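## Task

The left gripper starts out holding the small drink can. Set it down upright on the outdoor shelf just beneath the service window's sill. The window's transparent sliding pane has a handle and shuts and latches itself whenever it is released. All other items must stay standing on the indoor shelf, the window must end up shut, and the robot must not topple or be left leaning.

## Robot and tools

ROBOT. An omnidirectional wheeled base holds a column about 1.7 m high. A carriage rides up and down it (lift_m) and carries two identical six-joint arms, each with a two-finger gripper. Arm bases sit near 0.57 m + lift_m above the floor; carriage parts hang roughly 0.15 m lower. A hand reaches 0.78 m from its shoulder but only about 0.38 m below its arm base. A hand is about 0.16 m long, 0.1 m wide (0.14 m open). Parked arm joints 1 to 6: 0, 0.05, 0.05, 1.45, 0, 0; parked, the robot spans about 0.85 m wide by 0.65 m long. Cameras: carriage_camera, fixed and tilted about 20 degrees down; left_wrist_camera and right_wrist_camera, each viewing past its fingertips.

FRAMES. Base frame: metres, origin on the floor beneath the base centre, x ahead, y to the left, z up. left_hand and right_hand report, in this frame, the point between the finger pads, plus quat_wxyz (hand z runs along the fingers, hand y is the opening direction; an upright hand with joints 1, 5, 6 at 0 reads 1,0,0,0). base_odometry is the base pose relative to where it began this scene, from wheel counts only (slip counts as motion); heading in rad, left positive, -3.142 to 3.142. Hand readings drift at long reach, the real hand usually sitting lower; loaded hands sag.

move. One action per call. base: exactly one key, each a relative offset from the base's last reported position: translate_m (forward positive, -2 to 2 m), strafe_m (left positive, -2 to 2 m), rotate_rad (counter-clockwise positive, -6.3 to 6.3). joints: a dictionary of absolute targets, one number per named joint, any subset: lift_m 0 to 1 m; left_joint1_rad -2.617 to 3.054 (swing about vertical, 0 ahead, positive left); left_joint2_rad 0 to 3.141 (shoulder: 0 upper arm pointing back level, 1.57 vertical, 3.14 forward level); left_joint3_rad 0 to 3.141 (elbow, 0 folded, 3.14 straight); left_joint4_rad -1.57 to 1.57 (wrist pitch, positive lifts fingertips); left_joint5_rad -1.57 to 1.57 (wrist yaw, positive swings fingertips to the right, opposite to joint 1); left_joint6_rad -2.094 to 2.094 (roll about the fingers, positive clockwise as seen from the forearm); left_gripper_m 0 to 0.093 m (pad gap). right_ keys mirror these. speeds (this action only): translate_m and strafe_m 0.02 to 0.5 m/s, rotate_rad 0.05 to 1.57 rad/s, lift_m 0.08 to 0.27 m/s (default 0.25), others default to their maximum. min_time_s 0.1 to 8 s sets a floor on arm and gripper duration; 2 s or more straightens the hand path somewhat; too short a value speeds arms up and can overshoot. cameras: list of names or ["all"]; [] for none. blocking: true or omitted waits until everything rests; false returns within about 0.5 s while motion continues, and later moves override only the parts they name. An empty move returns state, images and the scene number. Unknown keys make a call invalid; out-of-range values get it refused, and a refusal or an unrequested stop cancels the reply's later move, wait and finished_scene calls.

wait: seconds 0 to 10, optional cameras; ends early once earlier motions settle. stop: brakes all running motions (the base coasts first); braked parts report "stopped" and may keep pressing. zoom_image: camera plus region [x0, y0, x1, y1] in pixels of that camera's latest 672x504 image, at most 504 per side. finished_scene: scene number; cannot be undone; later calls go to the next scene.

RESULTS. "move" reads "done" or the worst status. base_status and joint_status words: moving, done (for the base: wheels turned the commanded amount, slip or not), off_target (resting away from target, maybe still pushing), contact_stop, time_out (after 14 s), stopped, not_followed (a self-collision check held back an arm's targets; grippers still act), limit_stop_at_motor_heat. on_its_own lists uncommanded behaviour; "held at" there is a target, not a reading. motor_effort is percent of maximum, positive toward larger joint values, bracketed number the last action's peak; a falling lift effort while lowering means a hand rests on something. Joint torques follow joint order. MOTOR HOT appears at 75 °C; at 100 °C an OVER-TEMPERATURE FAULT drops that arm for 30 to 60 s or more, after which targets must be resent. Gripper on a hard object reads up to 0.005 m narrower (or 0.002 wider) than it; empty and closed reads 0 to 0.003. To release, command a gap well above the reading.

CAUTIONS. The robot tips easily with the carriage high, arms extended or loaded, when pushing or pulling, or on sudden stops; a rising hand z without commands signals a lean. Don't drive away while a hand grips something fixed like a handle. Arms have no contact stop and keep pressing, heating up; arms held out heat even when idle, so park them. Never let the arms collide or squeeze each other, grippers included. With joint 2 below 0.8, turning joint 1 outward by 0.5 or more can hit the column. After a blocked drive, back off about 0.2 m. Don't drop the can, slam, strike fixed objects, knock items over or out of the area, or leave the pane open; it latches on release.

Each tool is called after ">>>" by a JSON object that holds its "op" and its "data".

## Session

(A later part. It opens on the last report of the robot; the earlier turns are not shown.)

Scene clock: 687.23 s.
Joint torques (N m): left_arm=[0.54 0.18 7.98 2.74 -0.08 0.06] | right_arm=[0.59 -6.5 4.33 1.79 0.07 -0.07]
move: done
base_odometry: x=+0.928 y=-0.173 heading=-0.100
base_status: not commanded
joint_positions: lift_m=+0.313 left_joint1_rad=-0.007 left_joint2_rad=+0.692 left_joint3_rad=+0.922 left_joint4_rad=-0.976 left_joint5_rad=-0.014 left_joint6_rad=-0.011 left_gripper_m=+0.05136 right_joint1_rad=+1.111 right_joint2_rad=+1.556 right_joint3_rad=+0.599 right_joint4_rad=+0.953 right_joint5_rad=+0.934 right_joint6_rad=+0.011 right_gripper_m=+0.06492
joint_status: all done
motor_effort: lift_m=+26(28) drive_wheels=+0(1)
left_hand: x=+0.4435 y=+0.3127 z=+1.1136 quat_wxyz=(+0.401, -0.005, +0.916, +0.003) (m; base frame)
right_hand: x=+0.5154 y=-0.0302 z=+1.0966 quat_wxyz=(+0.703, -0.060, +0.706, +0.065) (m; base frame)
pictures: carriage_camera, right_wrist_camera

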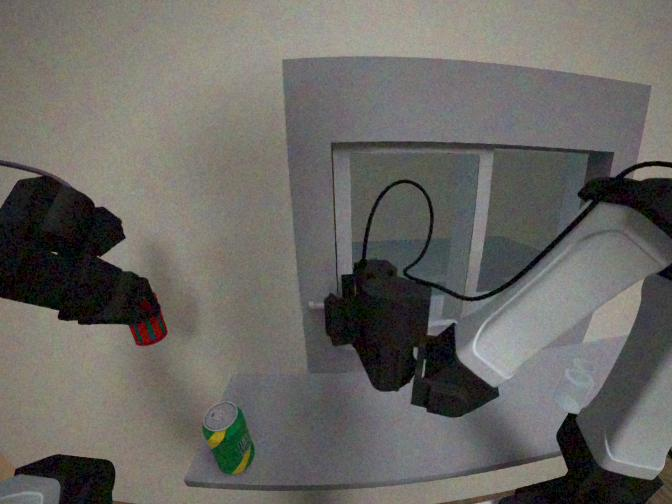

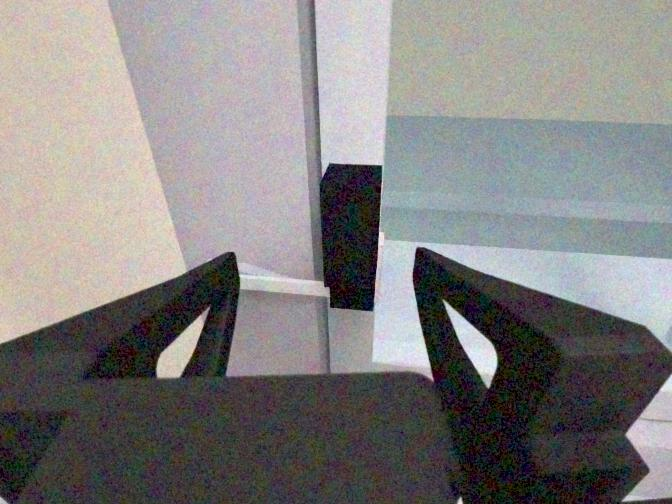

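>>> {"op": "move", "data": {"joints": {"right_joint1_rad": 0.939, "right_joint2_rad": 1.681, "right_joint3_rad": 0.753, "right_joint4_rad": 0.937, "right_joint5_rad": 0.7646, "right_joint6_rad": 0.0, "right_gripper_m": 0.047}, "min_time_s": 1.5, "cameras": ["right_wrist_camera"]}}

>>> {"op": "zoom_image", "data": {"camera": "right_wrist_camera", "region": [220, 150, 460, 350]}}

Scene clock: 712.87 s.
Joint torques (N m): left_arm=[0.54 0.17 7.88 2.73 -0.09 0.07] | right_arm=[-0.9 -4.62 8.09 1.91 -0.03 -0.09]
move: done
base_odometry: x=+0.928 y=-0.173 heading=-0.100
base_status: not commanded
joint_positions: lift_m=+0.313 left_joint1_rad=-0.007 left_joint2_rad=+0.692 left_joint3_rad=+0.922 left_joint4_rad=-0.976 left_joint5_rad=-0.014 left_joint6_rad=-0.011 left_gripper_m=+0.05136 right_joint1_rad=+0.948 right_joint2_rad=+1.668 right_joint3_rad=+0.723 right_joint4_rad=+0.942 right_joint5_rad=+0.773 right_joint6_rad=+0.009 right_gripper_m=+0.04708
joint_status: all done
motor_effort: lift_m=+25(28) drive_wheels=+0(0)
left_hand: x=+0.4435 y=+0.3127 z=+1.1136 quat_wxyz=(+0.401, -0.005, +0.916, +0.003) (m; base frame)
right_hand: x=+0.5730 y=-0.0286 z=+1.0978 quat_wxyz=(+0.703, -0.059, +0.706, +0.064) (m; base frame)
pictures: right_wrist_camera

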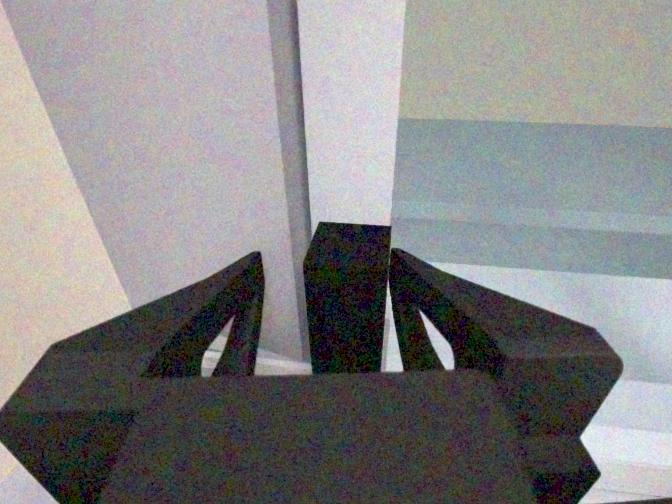

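Scaled by 2.100 from the camera's 672x504 image, which has a finer 960x720 frame.

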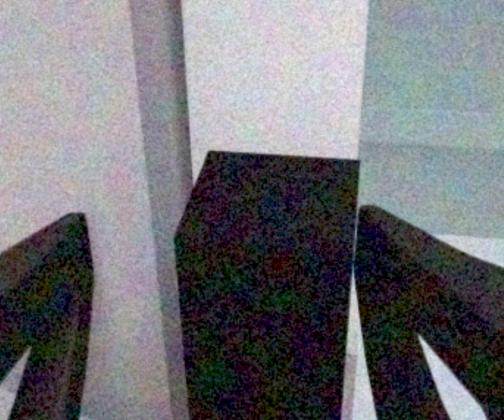

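>>> {"op": "move", "data": {"base": {"strafe_m": -0.03}, "joints": {"right_gripper_m": 0.040}, "speeds": {"strafe_m": 0.05}, "cameras": ["right_wrist_camera"]}}

>>> {"op": "zoom_image", "data": {"camera": "right_wrist_camera", "region": [180, 130, 480, 370]}}

Scene clock: 732.10 s.
Joint torques (N m): left_arm=[0.51 0.23 7.95 2.72 -0.1 0.08] | right_arm=[-0.91 -4.64 8.09 1.93 0.08 -0.07]
move: done
base_odometry: x=+0.925 y=-0.203 heading=-0.100
base_status: done
joint_positions: lift_m=+0.313 left_joint1_rad=-0.007 left_joint2_rad=+0.692 left_joint3_rad=+0.922 left_joint4_rad=-0.976 left_joint5_rad=-0.014 left_joint6_rad=-0.011 left_gripper_m=+0.05136 right_joint1_rad=+0.948 right_joint2_rad=+1.668 right_joint3_rad=+0.723 right_joint4_rad=+0.941 right_joint5_rad=+0.756 right_joint6_rad=+0.008 right_gripper_m=+0.04009
joint_status: all done
motor_effort: lift_m=+26(27) drive_wheels=-3(5)
left_hand: x=+0.4435 y=+0.3127 z=+1.1136 quat_wxyz=(+0.401, -0.005, +0.916, +0.003) (m; base frame)
right_hand: x=+0.5725 y=-0.0256 z=+1.0976 quat_wxyz=(+0.703, -0.066, +0.705, +0.069) (m; base frame)
pictures: right_wrist_camera

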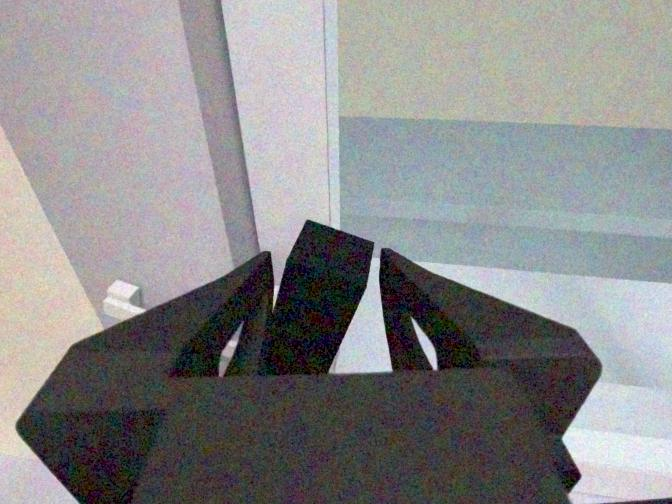

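Scaled by 1.680 from the camera's 672x504 image, which has a finer 960x720 frame.

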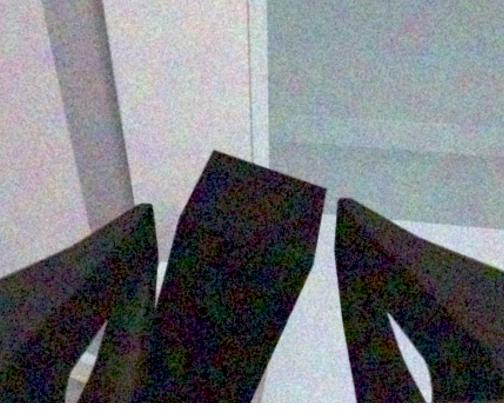

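>>> {"op": "move", "data": {"base": {"strafe_m": -0.10}, "speeds": {"strafe_m": 0.08}, "cameras": ["right_wrist_camera", "carriage_camera"]}}

Scene clock: 739.30 s.
Joint torques (N m): left_arm=[0.5 0.24 7.92 2.74 -0.09 0.06] | right_arm=[-0.91 -4.7 7.47 1.96 0.21 -0.07]
move: done
base_odometry: x=+0.916 y=-0.303 heading=-0.099
base_status: done
joint_positions: lift_m=+0.313 left_joint1_rad=-0.007 left_joint2_rad=+0.692 left_joint3_rad=+0.922 left_joint4_rad=-0.976 left_joint5_rad=-0.014 left_joint6_rad=-0.011 left_gripper_m=+0.05136 right_joint1_rad=+0.948 right_joint2_rad=+1.669 right_joint3_rad=+0.730 right_joint4_rad=+0.941 right_joint5_rad=+0.745 right_joint6_rad=+0.008 right_gripper_m=+0.04009
joint_status: not commanded
motor_effort: lift_m=+26(27) drive_wheels=-2(8)
left_hand: x=+0.4435 y=+0.3127 z=+1.1136 quat_wxyz=(+0.401, -0.005, +0.916, +0.003) (m; base frame)
right_hand: x=+0.5729 y=-0.0227 z=+1.1000 quat_wxyz=(+0.704, -0.068, +0.703, +0.075) (m; base frame)
pictures: carriage_camera, right_wrist_camera

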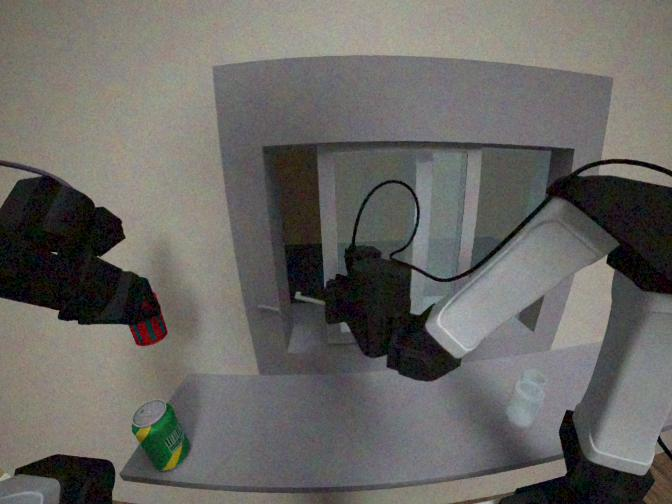

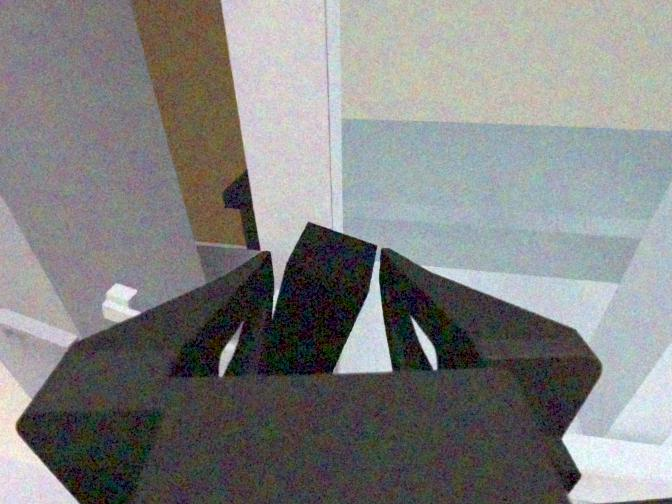

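>>> {"op": "move", "data": {"base": {"strafe_m": -0.14}, "speeds": {"strafe_m": 0.08}, "cameras": ["all"]}}

>>> {"op": "zoom_image", "data": {"camera": "carriage_camera", "region": [150, 50, 560, 420]}}

Scene clock: 756.40 s.
Joint torques (N m): left_arm=[0.58 0.16 7.94 2.71 -0.08 0.07] | right_arm=[-0.88 -4.75 7.58 1.91 0.17 -0.07]
move: done
base_odometry: x=+0.902 y=-0.442 heading=-0.099
base_status: done
joint_positions: lift_m=+0.313 left_joint1_rad=-0.007 left_joint2_rad=+0.692 left_joint3_rad=+0.922 left_joint4_rad=-0.976 left_joint5_rad=-0.014 left_joint6_rad=-0.011 left_gripper_m=+0.05136 right_joint1_rad=+0.948 right_joint2_rad=+1.669 right_joint3_rad=+0.730 right_joint4_rad=+0.943 right_joint5_rad=+0.747 right_joint6_rad=+0.008 right_gripper_m=+0.04009
joint_status: not commanded
motor_effort: lift_m=+25(28) drive_wheels=-2(7)
left_hand: x=+0.4435 y=+0.3127 z=+1.1136 quat_wxyz=(+0.401, -0.005, +0.916, +0.003) (m; base frame)
right_hand: x=+0.5730 y=-0.0231 z=+1.1002 quat_wxyz=(+0.704, -0.067, +0.703, +0.074) (m; base frame)
pictures: carriage_camera, left_wrist_camera, right_wrist_camera

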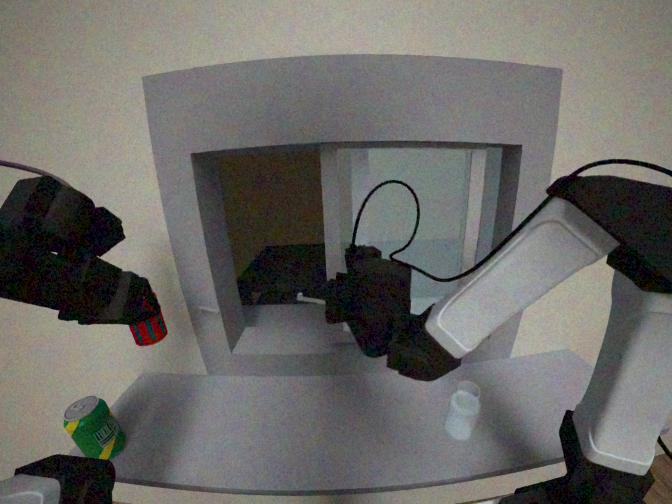

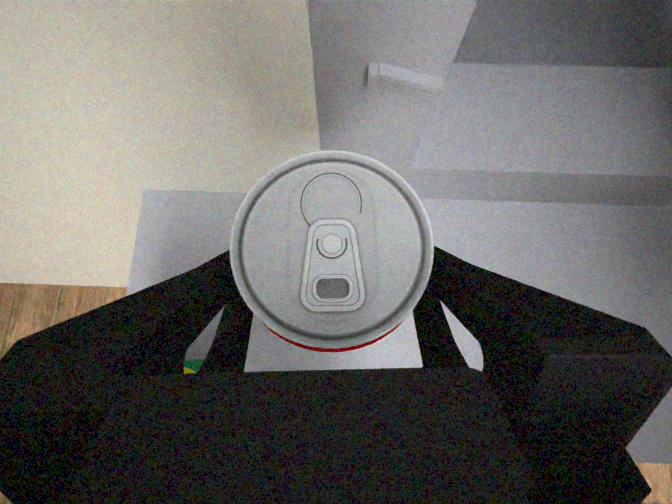

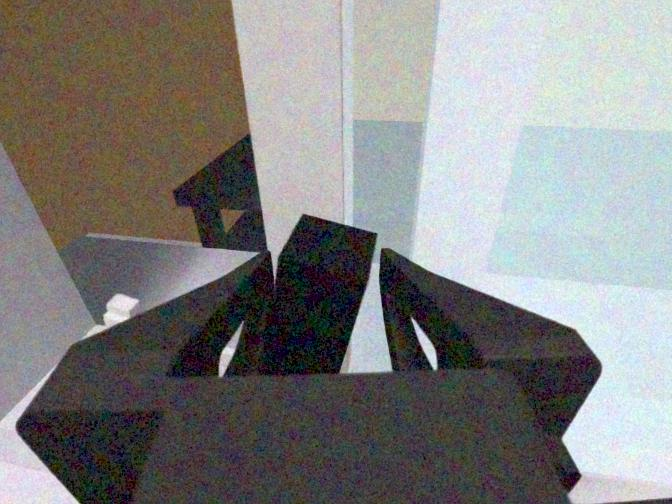

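Scaled by 1.229 from the camera's 672x504 image, which has a finer 960x720 frame.

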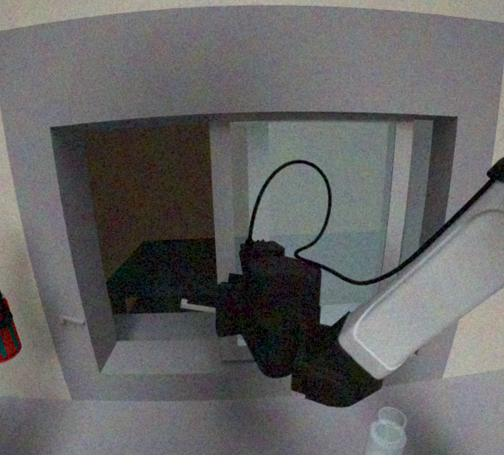

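>>> {"op": "zoom_image", "data": {"camera": "carriage_camera", "region": [185, 220, 345, 390]}}

>>> {"op": "zoom_image", "data": {"camera": "right_wrist_camera", "region": [0, 120, 280, 360]}}

>>> {"op": "zoom_image", "data": {"camera": "left_wrist_camera", "region": [280, 0, 672, 260]}}

Scaled by 2.965 from the camera's 672x504 image, which has a finer 960x720 frame.

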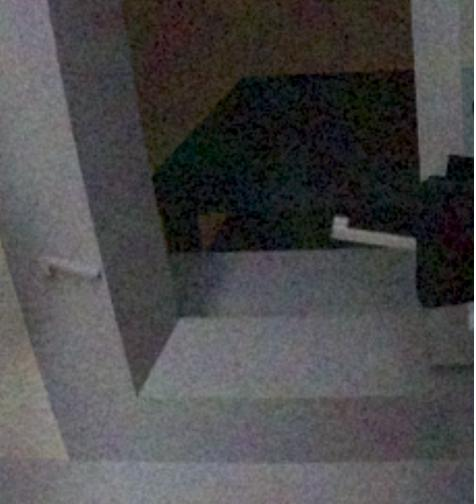

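Scaled by 1.800 from the camera's 672x504 image, which has a finer 960x720 frame.

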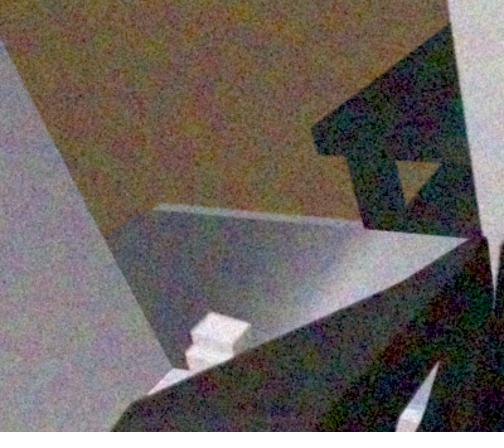

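Scaled by 1.286 from the camera's 672x504 image, which has a finer 960x720 frame.

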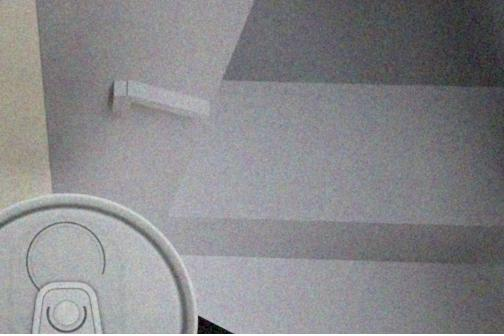

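>>> {"op": "zoom_image", "data": {"camera": "carriage_camera", "region": [310, 130, 540, 330]}}

Scaled by 2.191 from the camera's 672x504 image, which has a finer 960x720 frame.

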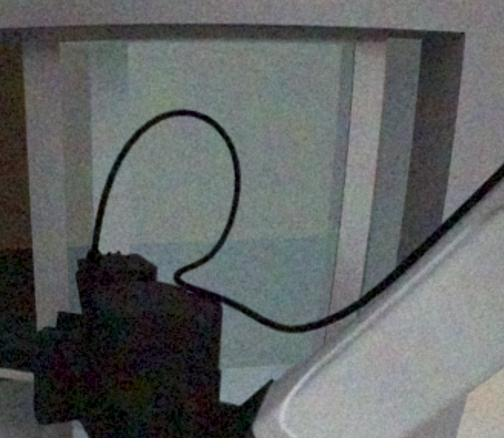

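>>> {"op": "move", "data": {"base": {"strafe_m": -0.025}, "joints": {"left_joint1_rad": -0.53, "left_joint2_rad": 1.175, "left_joint3_rad": 1.015, "left_joint4_rad": -0.525, "left_joint5_rad": -0.389, "left_joint6_rad": -0.357}, "speeds": {"strafe_m": 0.06}, "min_time_s": 2.0, "cameras": ["all"]}}

Scene clock: 856.13 s.
Joint torques (N m): left_arm=[-0.8 -2.78 9.35 2.73 -0.62 -0.1] | right_arm=[-0.9 -4.72 7.51 1.92 0.18 -0.08]
move: off_target
base_odometry: x=+0.900 y=-0.467 heading=-0.099
base_status: done
joint_positions: lift_m=+0.313 left_joint1_rad=-0.523 left_joint2_rad=+1.172 left_joint3_rad=+0.978 left_joint4_rad=-0.575 left_joint5_rad=-0.363 left_joint6_rad=-0.343 left_gripper_m=+0.05136 right_joint1_rad=+0.948 right_joint2_rad=+1.669 right_joint3_rad=+0.730 right_joint4_rad=+0.943 right_joint5_rad=+0.745 right_joint6_rad=+0.008 right_gripper_m=+0.04009
joint_status: left_joint4_rad off_target (ended at -0.575, target -0.525); left_joint5_rad off_target (ended at -0.363, target -0.389); the others done
motor_effort: lift_m=+26(28) drive_wheels=-2(7)
left_hand: x=+0.5448 y=+0.1957 z=+1.0896 quat_wxyz=(+0.418, +0.011, +0.908, -0.010) (m; base frame)
right_hand: x=+0.5729 y=-0.0226 z=+1.1004 quat_wxyz=(+0.704, -0.068, +0.703, +0.075) (m; base frame)
pictures: carriage_camera, left_wrist_camera, right_wrist_camera

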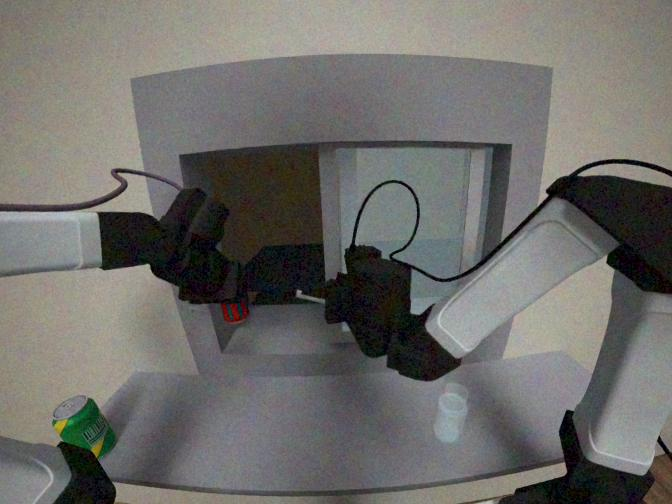

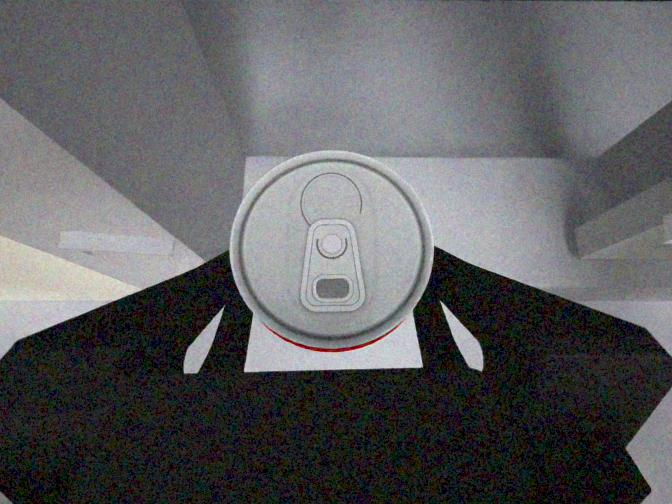

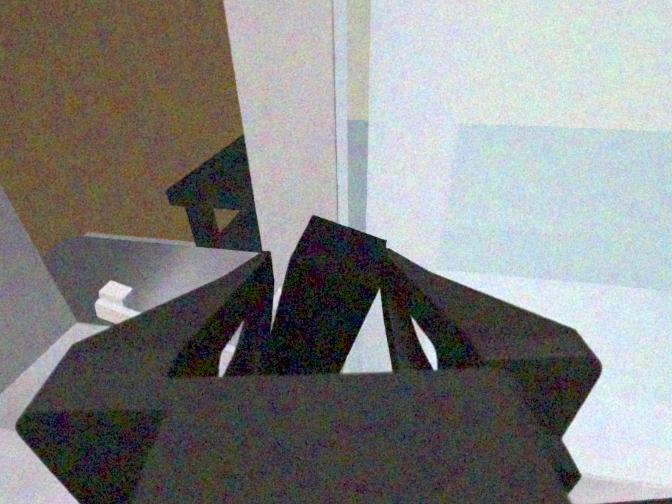

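>>> {"op": "move", "data": {"joints": {"left_joint1_rad": -0.40, "left_joint2_rad": 1.634, "left_joint3_rad": 1.32, "left_joint4_rad": -0.348, "left_joint5_rad": -0.283, "left_joint6_rad": -0.263}, "min_time_s": 2.0, "cameras": ["all"]}}

Scene clock: 886.80 s.
Joint torques (N m): left_arm=[0.62 -6.11 9.36 2.77 -0.14 0.23] | right_arm=[-0.9 -4.71 7.51 1.91 0.18 -0.07]
move: off_target
base_odometry: x=+0.900 y=-0.467 heading=-0.099
base_status: not commanded
joint_positions: lift_m=+0.313 left_joint1_rad=-0.407 left_joint2_rad=+1.630 left_joint3_rad=+1.283 left_joint4_rad=-0.398 left_joint5_rad=-0.292 left_joint6_rad=-0.276 left_gripper_m=+0.05136 right_joint1_rad=+0.948 right_joint2_rad=+1.669 right_joint3_rad=+0.730 right_joint4_rad=+0.943 right_joint5_rad=+0.745 right_joint6_rad=+0.008 right_gripper_m=+0.04009
joint_status: left_joint4_rad off_target (ended at -0.399, target -0.348); the others done
motor_effort: lift_m=+27(28) drive_wheels=-2(2)
left_hand: x=+0.6652 y=+0.1746 z=+1.0727 quat_wxyz=(+0.419, +0.001, +0.908, -0.007) (m; base frame)
right_hand: x=+0.5729 y=-0.0226 z=+1.1004 quat_wxyz=(+0.704, -0.068, +0.703, +0.075) (m; base frame)
pictures: carriage_camera, left_wrist_camera, right_wrist_camera

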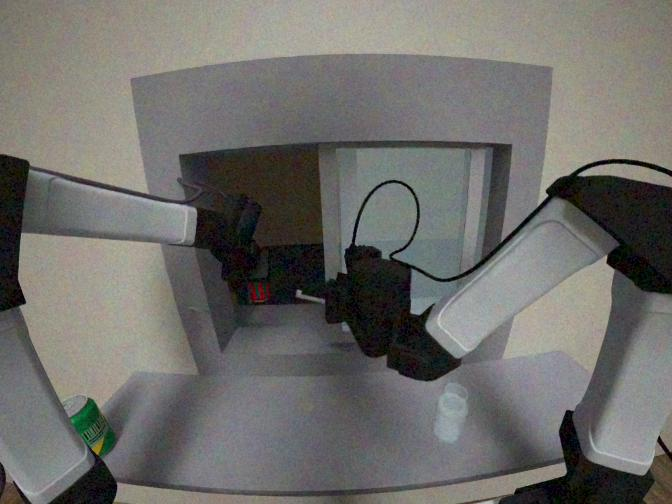

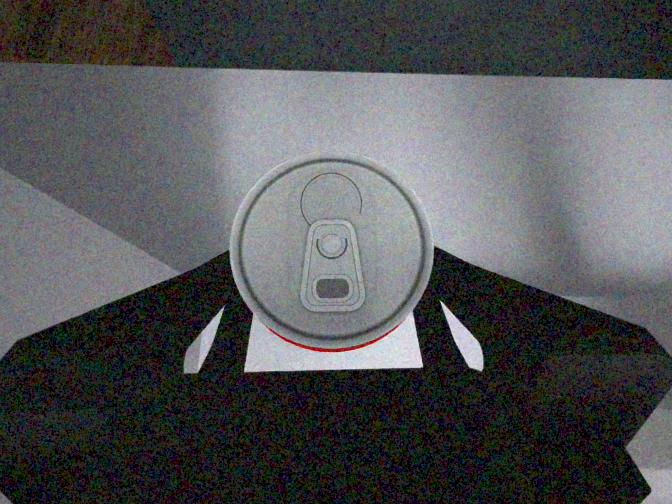

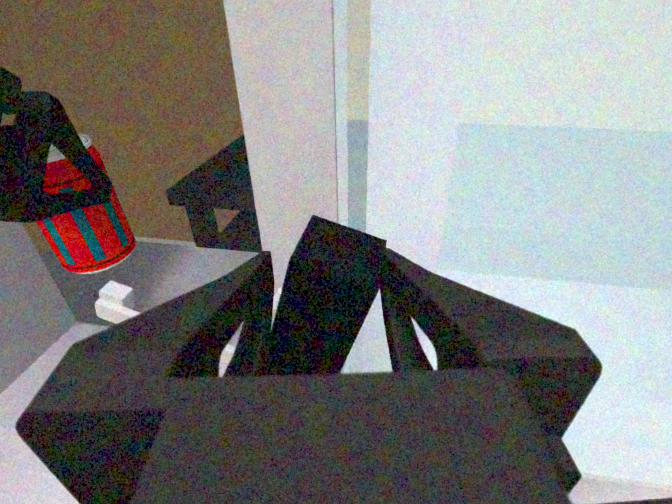

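>>> {"op": "move", "data": {"joints": {"left_joint1_rad": -0.283, "left_joint2_rad": 2.157, "left_joint3_rad": 1.937, "left_joint4_rad": -0.475, "left_joint5_rad": -0.205, "left_joint6_rad": -0.183}, "min_time_s": 2.0, "cameras": ["all"]}}

Scene clock: 922.17 s.
Joint torques (N m): left_arm=[0.38 -9.62 9.43 2.57 -0.08 0.23] | right_arm=[-0.91 -4.71 7.5 1.91 0.18 -0.07]
move: done
base_odometry: x=+0.900 y=-0.467 heading=-0.099
base_status: not commanded
joint_positions: lift_m=+0.313 left_joint1_rad=-0.289 left_joint2_rad=+2.152 left_joint3_rad=+1.900 left_joint4_rad=-0.508 left_joint5_rad=-0.217 left_joint6_rad=-0.196 left_gripper_m=+0.05136 right_joint1_rad=+0.948 right_joint2_rad=+1.669 right_joint3_rad=+0.730 right_joint4_rad=+0.943 right_joint5_rad=+0.745 right_joint6_rad=+0.008 right_gripper_m=+0.04009
joint_status: all done
motor_effort: lift_m=+28(28) drive_wheels=-2(2)
left_hand: x=+0.7997 y=+0.1782 z=+1.0486 quat_wxyz=(+0.404, +0.000, +0.915, +0.002) (m; base frame)
right_hand: x=+0.5729 y=-0.0226 z=+1.1004 quat_wxyz=(+0.704, -0.068, +0.703, +0.075) (m; base frame)
pictures: carriage_camera, left_wrist_camera, right_wrist_camera

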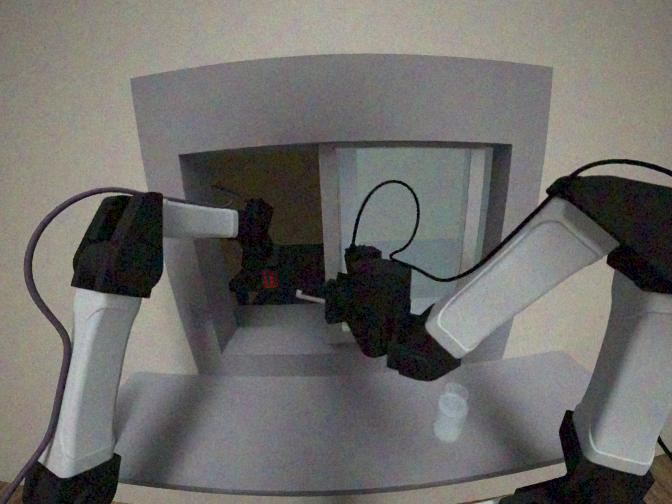

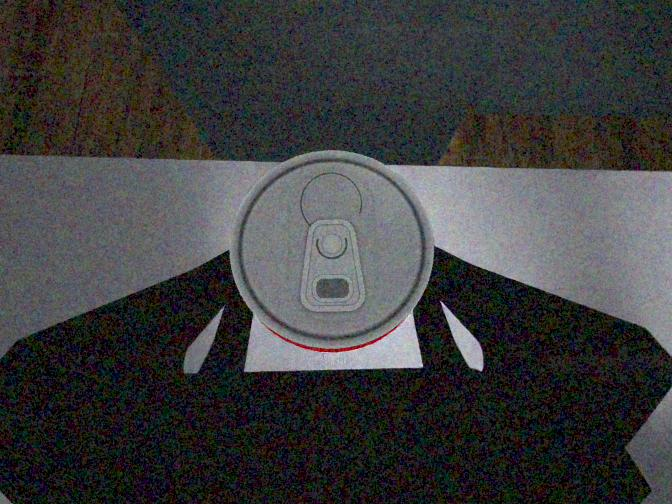

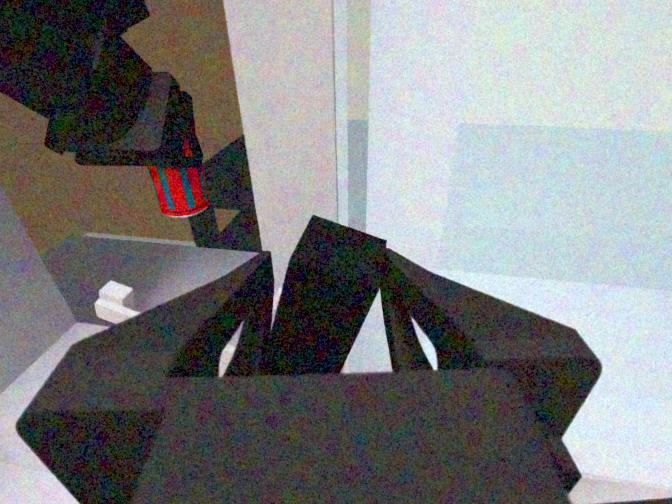

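>>> {"op": "move", "data": {"joints": {"left_joint1_rad": -0.275, "left_joint2_rad": 2.256, "left_joint3_rad": 1.813, "left_joint4_rad": -0.24, "left_joint5_rad": -0.20, "left_joint6_rad": -0.18}, "min_time_s": 2.0, "cameras": ["right_wrist_camera"]}}

>>> {"op": "zoom_image", "data": {"camera": "right_wrist_camera", "region": [30, 80, 290, 340]}}

Scene clock: 946.83 s.
Joint torques (N m): left_arm=[0.54 -10.13 6.52 2.8 -0.05 0.22] | right_arm=[-0.91 -4.72 7.49 1.91 0.18 -0.07]
move: off_target
base_odometry: x=+0.900 y=-0.467 heading=-0.099
base_status: not commanded
joint_positions: lift_m=+0.313 left_joint1_rad=-0.282 left_joint2_rad=+2.251 left_joint3_rad=+1.809 left_joint4_rad=-0.292 left_joint5_rad=-0.211 left_joint6_rad=-0.193 left_gripper_m=+0.05136 right_joint1_rad=+0.948 right_joint2_rad=+1.669 right_joint3_rad=+0.730 right_joint4_rad=+0.943 right_joint5_rad=+0.745 right_joint6_rad=+0.008 right_gripper_m=+0.04009
joint_status: left_joint4_rad off_target (ended at -0.292, target -0.240); the others done
motor_effort: lift_m=+26(27) drive_wheels=-2(2)
left_hand: x=+0.8200 y=+0.1759 z=+0.9903 quat_wxyz=(+0.415, -0.002, +0.910, -0.001) (m; base frame)
right_hand: x=+0.5729 y=-0.0226 z=+1.1004 quat_wxyz=(+0.704, -0.068, +0.703, +0.075) (m; base frame)
pictures: right_wrist_camera

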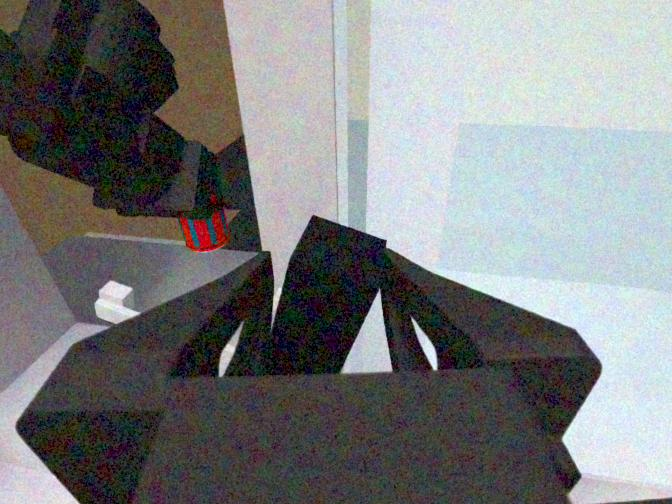

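Scaled by 1.938 from the camera's 672x504 image, which has a finer 960x720 frame.

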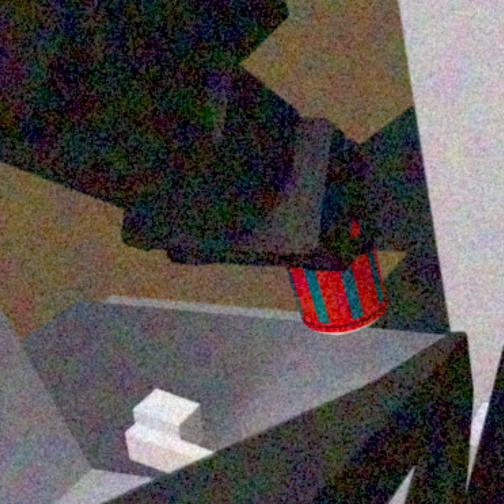

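>>> {"op": "move", "data": {"joints": {"left_joint1_rad": -0.275, "left_joint2_rad": 2.319, "left_joint3_rad": 1.684, "left_joint4_rad": -0.076, "left_joint5_rad": -0.20, "left_joint6_rad": -0.18}, "min_time_s": 2.0, "cameras": ["right_wrist_camera", "left_wrist_camera"]}}

>>> {"op": "zoom_image", "data": {"camera": "right_wrist_camera", "region": [30, 80, 290, 340]}}

Scene clock: 955.17 s.
Joint torques (N m): left_arm=[0.54 -10.17 6.3 2.76 -0.06 0.21] | right_arm=[-0.9 -4.74 7.51 1.92 0.17 -0.08]
move: off_target
base_odometry: x=+0.900 y=-0.467 heading=-0.099
base_status: not commanded
joint_positions: lift_m=+0.313 left_joint1_rad=-0.282 left_joint2_rad=+2.314 left_joint3_rad=+1.680 left_joint4_rad=-0.127 left_joint5_rad=-0.211 left_joint6_rad=-0.193 left_gripper_m=+0.05136 right_joint1_rad=+0.948 right_joint2_rad=+1.669 right_joint3_rad=+0.730 right_joint4_rad=+0.943 right_joint5_rad=+0.745 right_joint6_rad=+0.008 right_gripper_m=+0.04009
joint_status: left_joint4_rad off_target (ended at -0.127, target -0.076); the others done
motor_effort: lift_m=+24(28) drive_wheels=-2(2)
left_hand: x=+0.8143 y=+0.1775 z=+0.9287 quat_wxyz=(+0.404, -0.001, +0.915, +0.002) (m; base frame)
right_hand: x=+0.5729 y=-0.0226 z=+1.1004 quat_wxyz=(+0.704, -0.068, +0.703, +0.075) (m; base frame)
pictures: left_wrist_camera, right_wrist_camera

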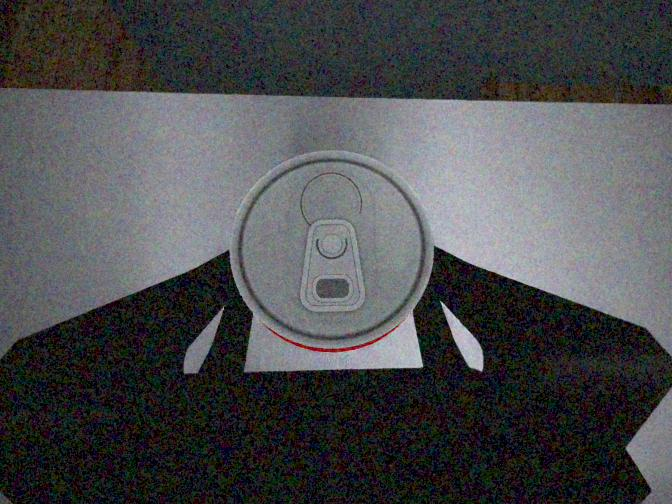

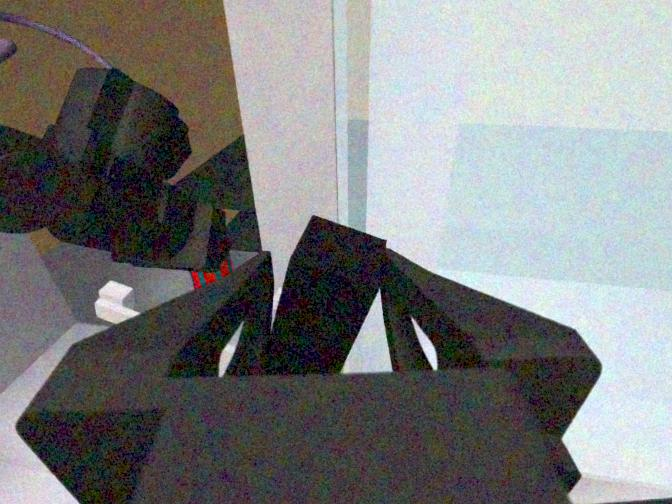

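Scaled by 1.938 from the camera's 672x504 image, which has a finer 960x720 frame.

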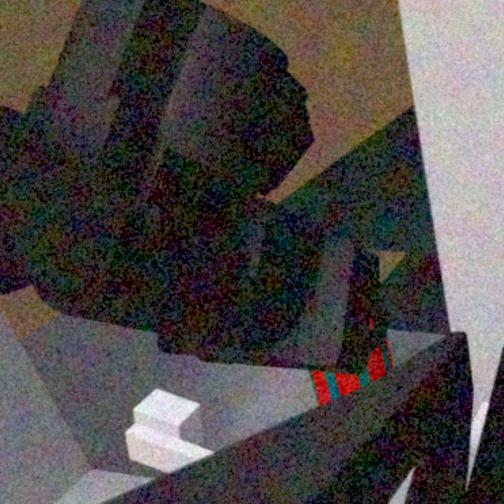

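>>> {"op": "move", "data": {"joints": {"left_joint1_rad": -0.275, "left_joint2_rad": 2.361, "left_joint3_rad": 1.651, "left_joint4_rad": 0.0, "left_joint5_rad": -0.20, "left_joint6_rad": -0.18}, "min_time_s": 1.5, "cameras": ["left_wrist_camera"]}}

Scene clock: 966.00 s.
Joint torques (N m): left_arm=[0.57 -10.21 6.01 2.79 -0.06 0.19] | right_arm=[-0.91 -4.74 7.51 1.91 0.18 -0.08]
move: off_target
base_odometry: x=+0.900 y=-0.467 heading=-0.099
base_status: not commanded
joint_positions: lift_m=+0.313 left_joint1_rad=-0.282 left_joint2_rad=+2.356 left_joint3_rad=+1.647 left_joint4_rad=-0.051 left_joint5_rad=-0.211 left_joint6_rad=-0.193 left_gripper_m=+0.05136 right_joint1_rad=+0.948 right_joint2_rad=+1.669 right_joint3_rad=+0.730 right_joint4_rad=+0.943 right_joint5_rad=+0.745 right_joint6_rad=+0.008 right_gripper_m=+0.04009
joint_status: left_joint4_rad off_target (ended at -0.051, target +0.000); the others done
motor_effort: lift_m=+24(28) drive_wheels=-2(2)
left_hand: x=+0.8147 y=+0.1774 z=+0.9042 quat_wxyz=(+0.404, -0.001, +0.915, +0.002) (m; base frame)
right_hand: x=+0.5729 y=-0.0226 z=+1.1004 quat_wxyz=(+0.704, -0.068, +0.703, +0.075) (m; base frame)
pictures: left_wrist_camera

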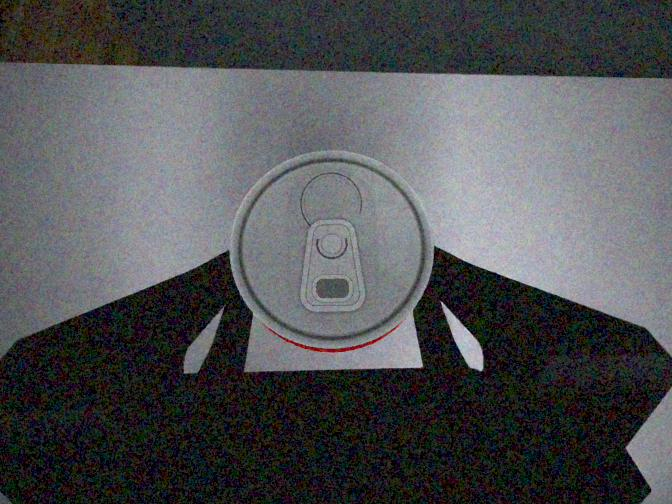

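>>> {"op": "move", "data": {"joints": {"left_joint2_rad": 2.3845, "left_joint3_rad": 1.639, "left_joint4_rad": 0.0355}, "min_time_s": 1.0, "cameras": ["left_wrist_camera"]}}

Scene clock: 993.30 s.
Joint torques (N m): left_arm=[0.54 -10.14 5.63 2.73 -0.06 0.21] | right_arm=[-0.9 -4.72 7.5 1.92 0.18 -0.07]
move: off_target
base_odometry: x=+0.900 y=-0.467 heading=-0.099
base_status: not commanded
joint_positions: lift_m=+0.313 left_joint1_rad=-0.282 left_joint2_rad=+2.376 left_joint3_rad=+1.639 left_joint4_rad=-0.009 left_joint5_rad=-0.210 left_joint6_rad=-0.193 left_gripper_m=+0.05136 right_joint1_rad=+0.948 right_joint2_rad=+1.669 right_joint3_rad=+0.730 right_joint4_rad=+0.943 right_joint5_rad=+0.745 right_joint6_rad=+0.008 right_gripper_m=+0.04009
joint_status: left_joint4_rad off_target (ended at -0.009, target +0.035); the others done
motor_effort: lift_m=+27(28) drive_wheels=-1(2)
left_hand: x=+0.8173 y=+0.1765 z=+0.8966 quat_wxyz=(+0.410, -0.001, +0.912, +0.000) (m; base frame)
right_hand: x=+0.5729 y=-0.0226 z=+1.1004 quat_wxyz=(+0.704, -0.068, +0.703, +0.075) (m; base frame)
pictures: left_wrist_camera

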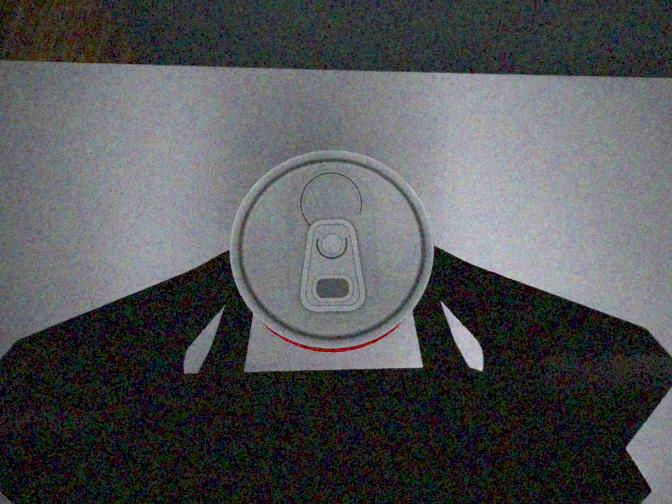

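>>> {"op": "move", "data": {"joints": {"left_joint2_rad": 2.408, "left_joint3_rad": 1.627, "left_joint4_rad": 0.058}, "min_time_s": 1.0, "cameras": []}}

Scene clock: 998.67 s.
Joint torques (N m): left_arm=[0.58 -9.22 5.16 2.43 -0.08 0.21] | right_arm=[-0.91 -4.71 7.5 1.91 0.18 -0.07]
move: done
base_odometry: x=+0.900 y=-0.467 heading=-0.099
base_status: not commanded
joint_positions: lift_m=+0.313 left_joint1_rad=-0.282 left_joint2_rad=+2.388 left_joint3_rad=+1.632 left_joint4_rad=+0.044 left_joint5_rad=-0.210 left_joint6_rad=-0.192 left_gripper_m=+0.05136 right_joint1_rad=+0.948 right_joint2_rad=+1.669 right_joint3_rad=+0.730 right_joint4_rad=+0.943 right_joint5_rad=+0.745 right_joint6_rad=+0.008 right_gripper_m=+0.04009
joint_status: all done
motor_effort: lift_m=+27(28) drive_wheels=-2(2)
left_hand: x=+0.8225 y=+0.1750 z=+0.8963 quat_wxyz=(+0.425, -0.003, +0.905, -0.005) (m; base frame)
right_hand: x=+0.5729 y=-0.0226 z=+1.1004 quat_wxyz=(+0.704, -0.068, +0.703, +0.075) (m; base frame)
pictures: none
No camera images: "cameras" was empty.

>>> {"op": "move", "data": {"joints": {"left_joint2_rad": 2.388, "left_joint3_rad": 1.638, "left_joint4_rad": 0.002}, "min_time_s": 1.0, "cameras": ["left_wrist_camera"]}}

Scene clock: 1017.07 s.
Joint torques (N m): left_arm=[0.53 -10.82 6.12 1.81 -0.05 0.21] | right_arm=[-0.9 -4.72 7.51 1.91 0.18 -0.08]
move: done
base_odometry: x=+0.900 y=-0.467 heading=-0.099
base_status: not commanded
joint_positions: lift_m=+0.313 left_joint1_rad=-0.282 left_joint2_rad=+2.388 left_joint3_rad=+1.632 left_joint4_rad=+0.041 left_joint5_rad=-0.210 left_joint6_rad=-0.192 left_gripper_m=+0.05136 right_joint1_rad=+0.948 right_joint2_rad=+1.669 right_joint3_rad=+0.730 right_joint4_rad=+0.943 right_joint5_rad=+0.745 right_joint6_rad=+0.008 right_gripper_m=+0.04009
joint_status: all done
motor_effort: lift_m=+27(27) drive_wheels=-2(2)
left_hand: x=+0.8220 y=+0.1752 z=+0.8956 quat_wxyz=(+0.424, -0.003, +0.906, -0.004) (m; base frame)
right_hand: x=+0.5729 y=-0.0226 z=+1.1004 quat_wxyz=(+0.704, -0.068, +0.703, +0.075) (m; base frame)
pictures: left_wrist_camera

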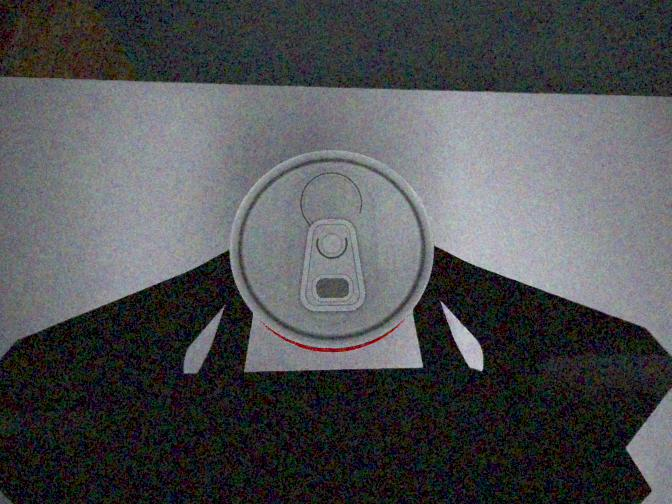

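>>> {"op": "move", "data": {"joints": {"left_joint2_rad": 2.378, "left_joint3_rad": 1.638, "left_joint4_rad": 0.005}, "min_time_s": 1.0, "cameras": []}}

Scene clock: 1039.90 s.
Joint torques (N m): left_arm=[0.57 -11.69 6.12 1.85 -0.05 0.21] | right_arm=[-0.9 -4.72 7.5 1.91 0.18 -0.07]
move: done
base_odometry: x=+0.900 y=-0.467 heading=-0.099
base_status: not commanded
joint_positions: lift_m=+0.313 left_joint1_rad=-0.282 left_joint2_rad=+2.388 left_joint3_rad=+1.632 left_joint4_rad=+0.041 left_joint5_rad=-0.210 left_joint6_rad=-0.192 left_gripper_m=+0.05136 right_joint1_rad=+0.948 right_joint2_rad=+1.669 right_joint3_rad=+0.730 right_joint4_rad=+0.943 right_joint5_rad=+0.745 right_joint6_rad=+0.008 right_gripper_m=+0.04009
joint_status: all done
motor_effort: lift_m=+24(28) drive_wheels=-2(2)
left_hand: x=+0.8220 y=+0.1752 z=+0.8956 quat_wxyz=(+0.424, -0.003, +0.906, -0.004) (m; base frame)
right_hand: x=+0.5729 y=-0.0226 z=+1.1004 quat_wxyz=(+0.704, -0.068, +0.703, +0.075) (m; base frame)
pictures: none
No camera images: "cameras" was empty.

>>> {"op": "move", "data": {"joints": {"left_joint2_rad": 2.364, "left_joint3_rad": 1.638, "left_joint4_rad": 0.0}, "min_time_s": 1.0, "cameras": []}}

Scene clock: 1047.00 s.
Joint torques (N m): left_arm=[0.53 -12.77 6.12 1.81 -0.09 0.19] | right_arm=[-0.91 -4.71 7.51 1.92 0.18 -0.07]
move: off_target
base_odometry: x=+0.900 y=-0.467 heading=-0.099
base_status: not commanded
joint_positions: lift_m=+0.313 left_joint1_rad=-0.282 left_joint2_rad=+2.388 left_joint3_rad=+1.632 left_joint4_rad=+0.041 left_joint5_rad=-0.210 left_joint6_rad=-0.192 left_gripper_m=+0.05136 right_joint1_rad=+0.948 right_joint2_rad=+1.669 right_joint3_rad=+0.730 right_joint4_rad=+0.943 right_joint5_rad=+0.745 right_joint6_rad=+0.008 right_gripper_m=+0.04009
joint_status: left_joint4_rad off_target (ended at +0.041, target +0.000); the others done
motor_effort: lift_m=+26(28) drive_wheels=-2(2)
left_hand: x=+0.8220 y=+0.1752 z=+0.8956 quat_wxyz=(+0.424, -0.003, +0.906, -0.004) (m; base frame)
right_hand: x=+0.5729 y=-0.0226 z=+1.1004 quat_wxyz=(+0.704, -0.068, +0.703, +0.075) (m; base frame)
pictures: none
No camera images: "cameras" was empty.

>>> {"op": "move", "data": {"joints": {"left_joint2_rad": 2.350, "left_joint3_rad": 1.638, "left_joint4_rad": 0.0}, "min_time_s": 1.0, "cameras": []}}

Scene clock: 1052.97 s.
Joint torques (N m): left_arm=[0.53 -13.97 6.19 1.79 -0.07 0.19] | right_arm=[-0.92 -4.74 7.5 1.92 0.18 -0.08]
move: off_target
base_odometry: x=+0.900 y=-0.467 heading=-0.099
base_status: not commanded
joint_positions: lift_m=+0.313 left_joint1_rad=-0.282 left_joint2_rad=+2.388 left_joint3_rad=+1.632 left_joint4_rad=+0.041 left_joint5_rad=-0.210 left_joint6_rad=-0.192 left_gripper_m=+0.05136 right_joint1_rad=+0.948 right_joint2_rad=+1.669 right_joint3_rad=+0.730 right_joint4_rad=+0.943 right_joint5_rad=+0.745 right_joint6_rad=+0.008 right_gripper_m=+0.04009
joint_status: left_joint4_rad off_target (ended at +0.041, target +0.000); the others done
motor_effort: lift_m=+24(28) drive_wheels=-2(2)
left_hand: x=+0.8220 y=+0.1752 z=+0.8956 quat_wxyz=(+0.424, -0.003, +0.906, -0.004) (m; base frame)
right_hand: x=+0.5729 y=-0.0226 z=+1.1004 quat_wxyz=(+0.704, -0.068, +0.703, +0.075) (m; base frame)
pictures: none
No camera images: "cameras" was empty.


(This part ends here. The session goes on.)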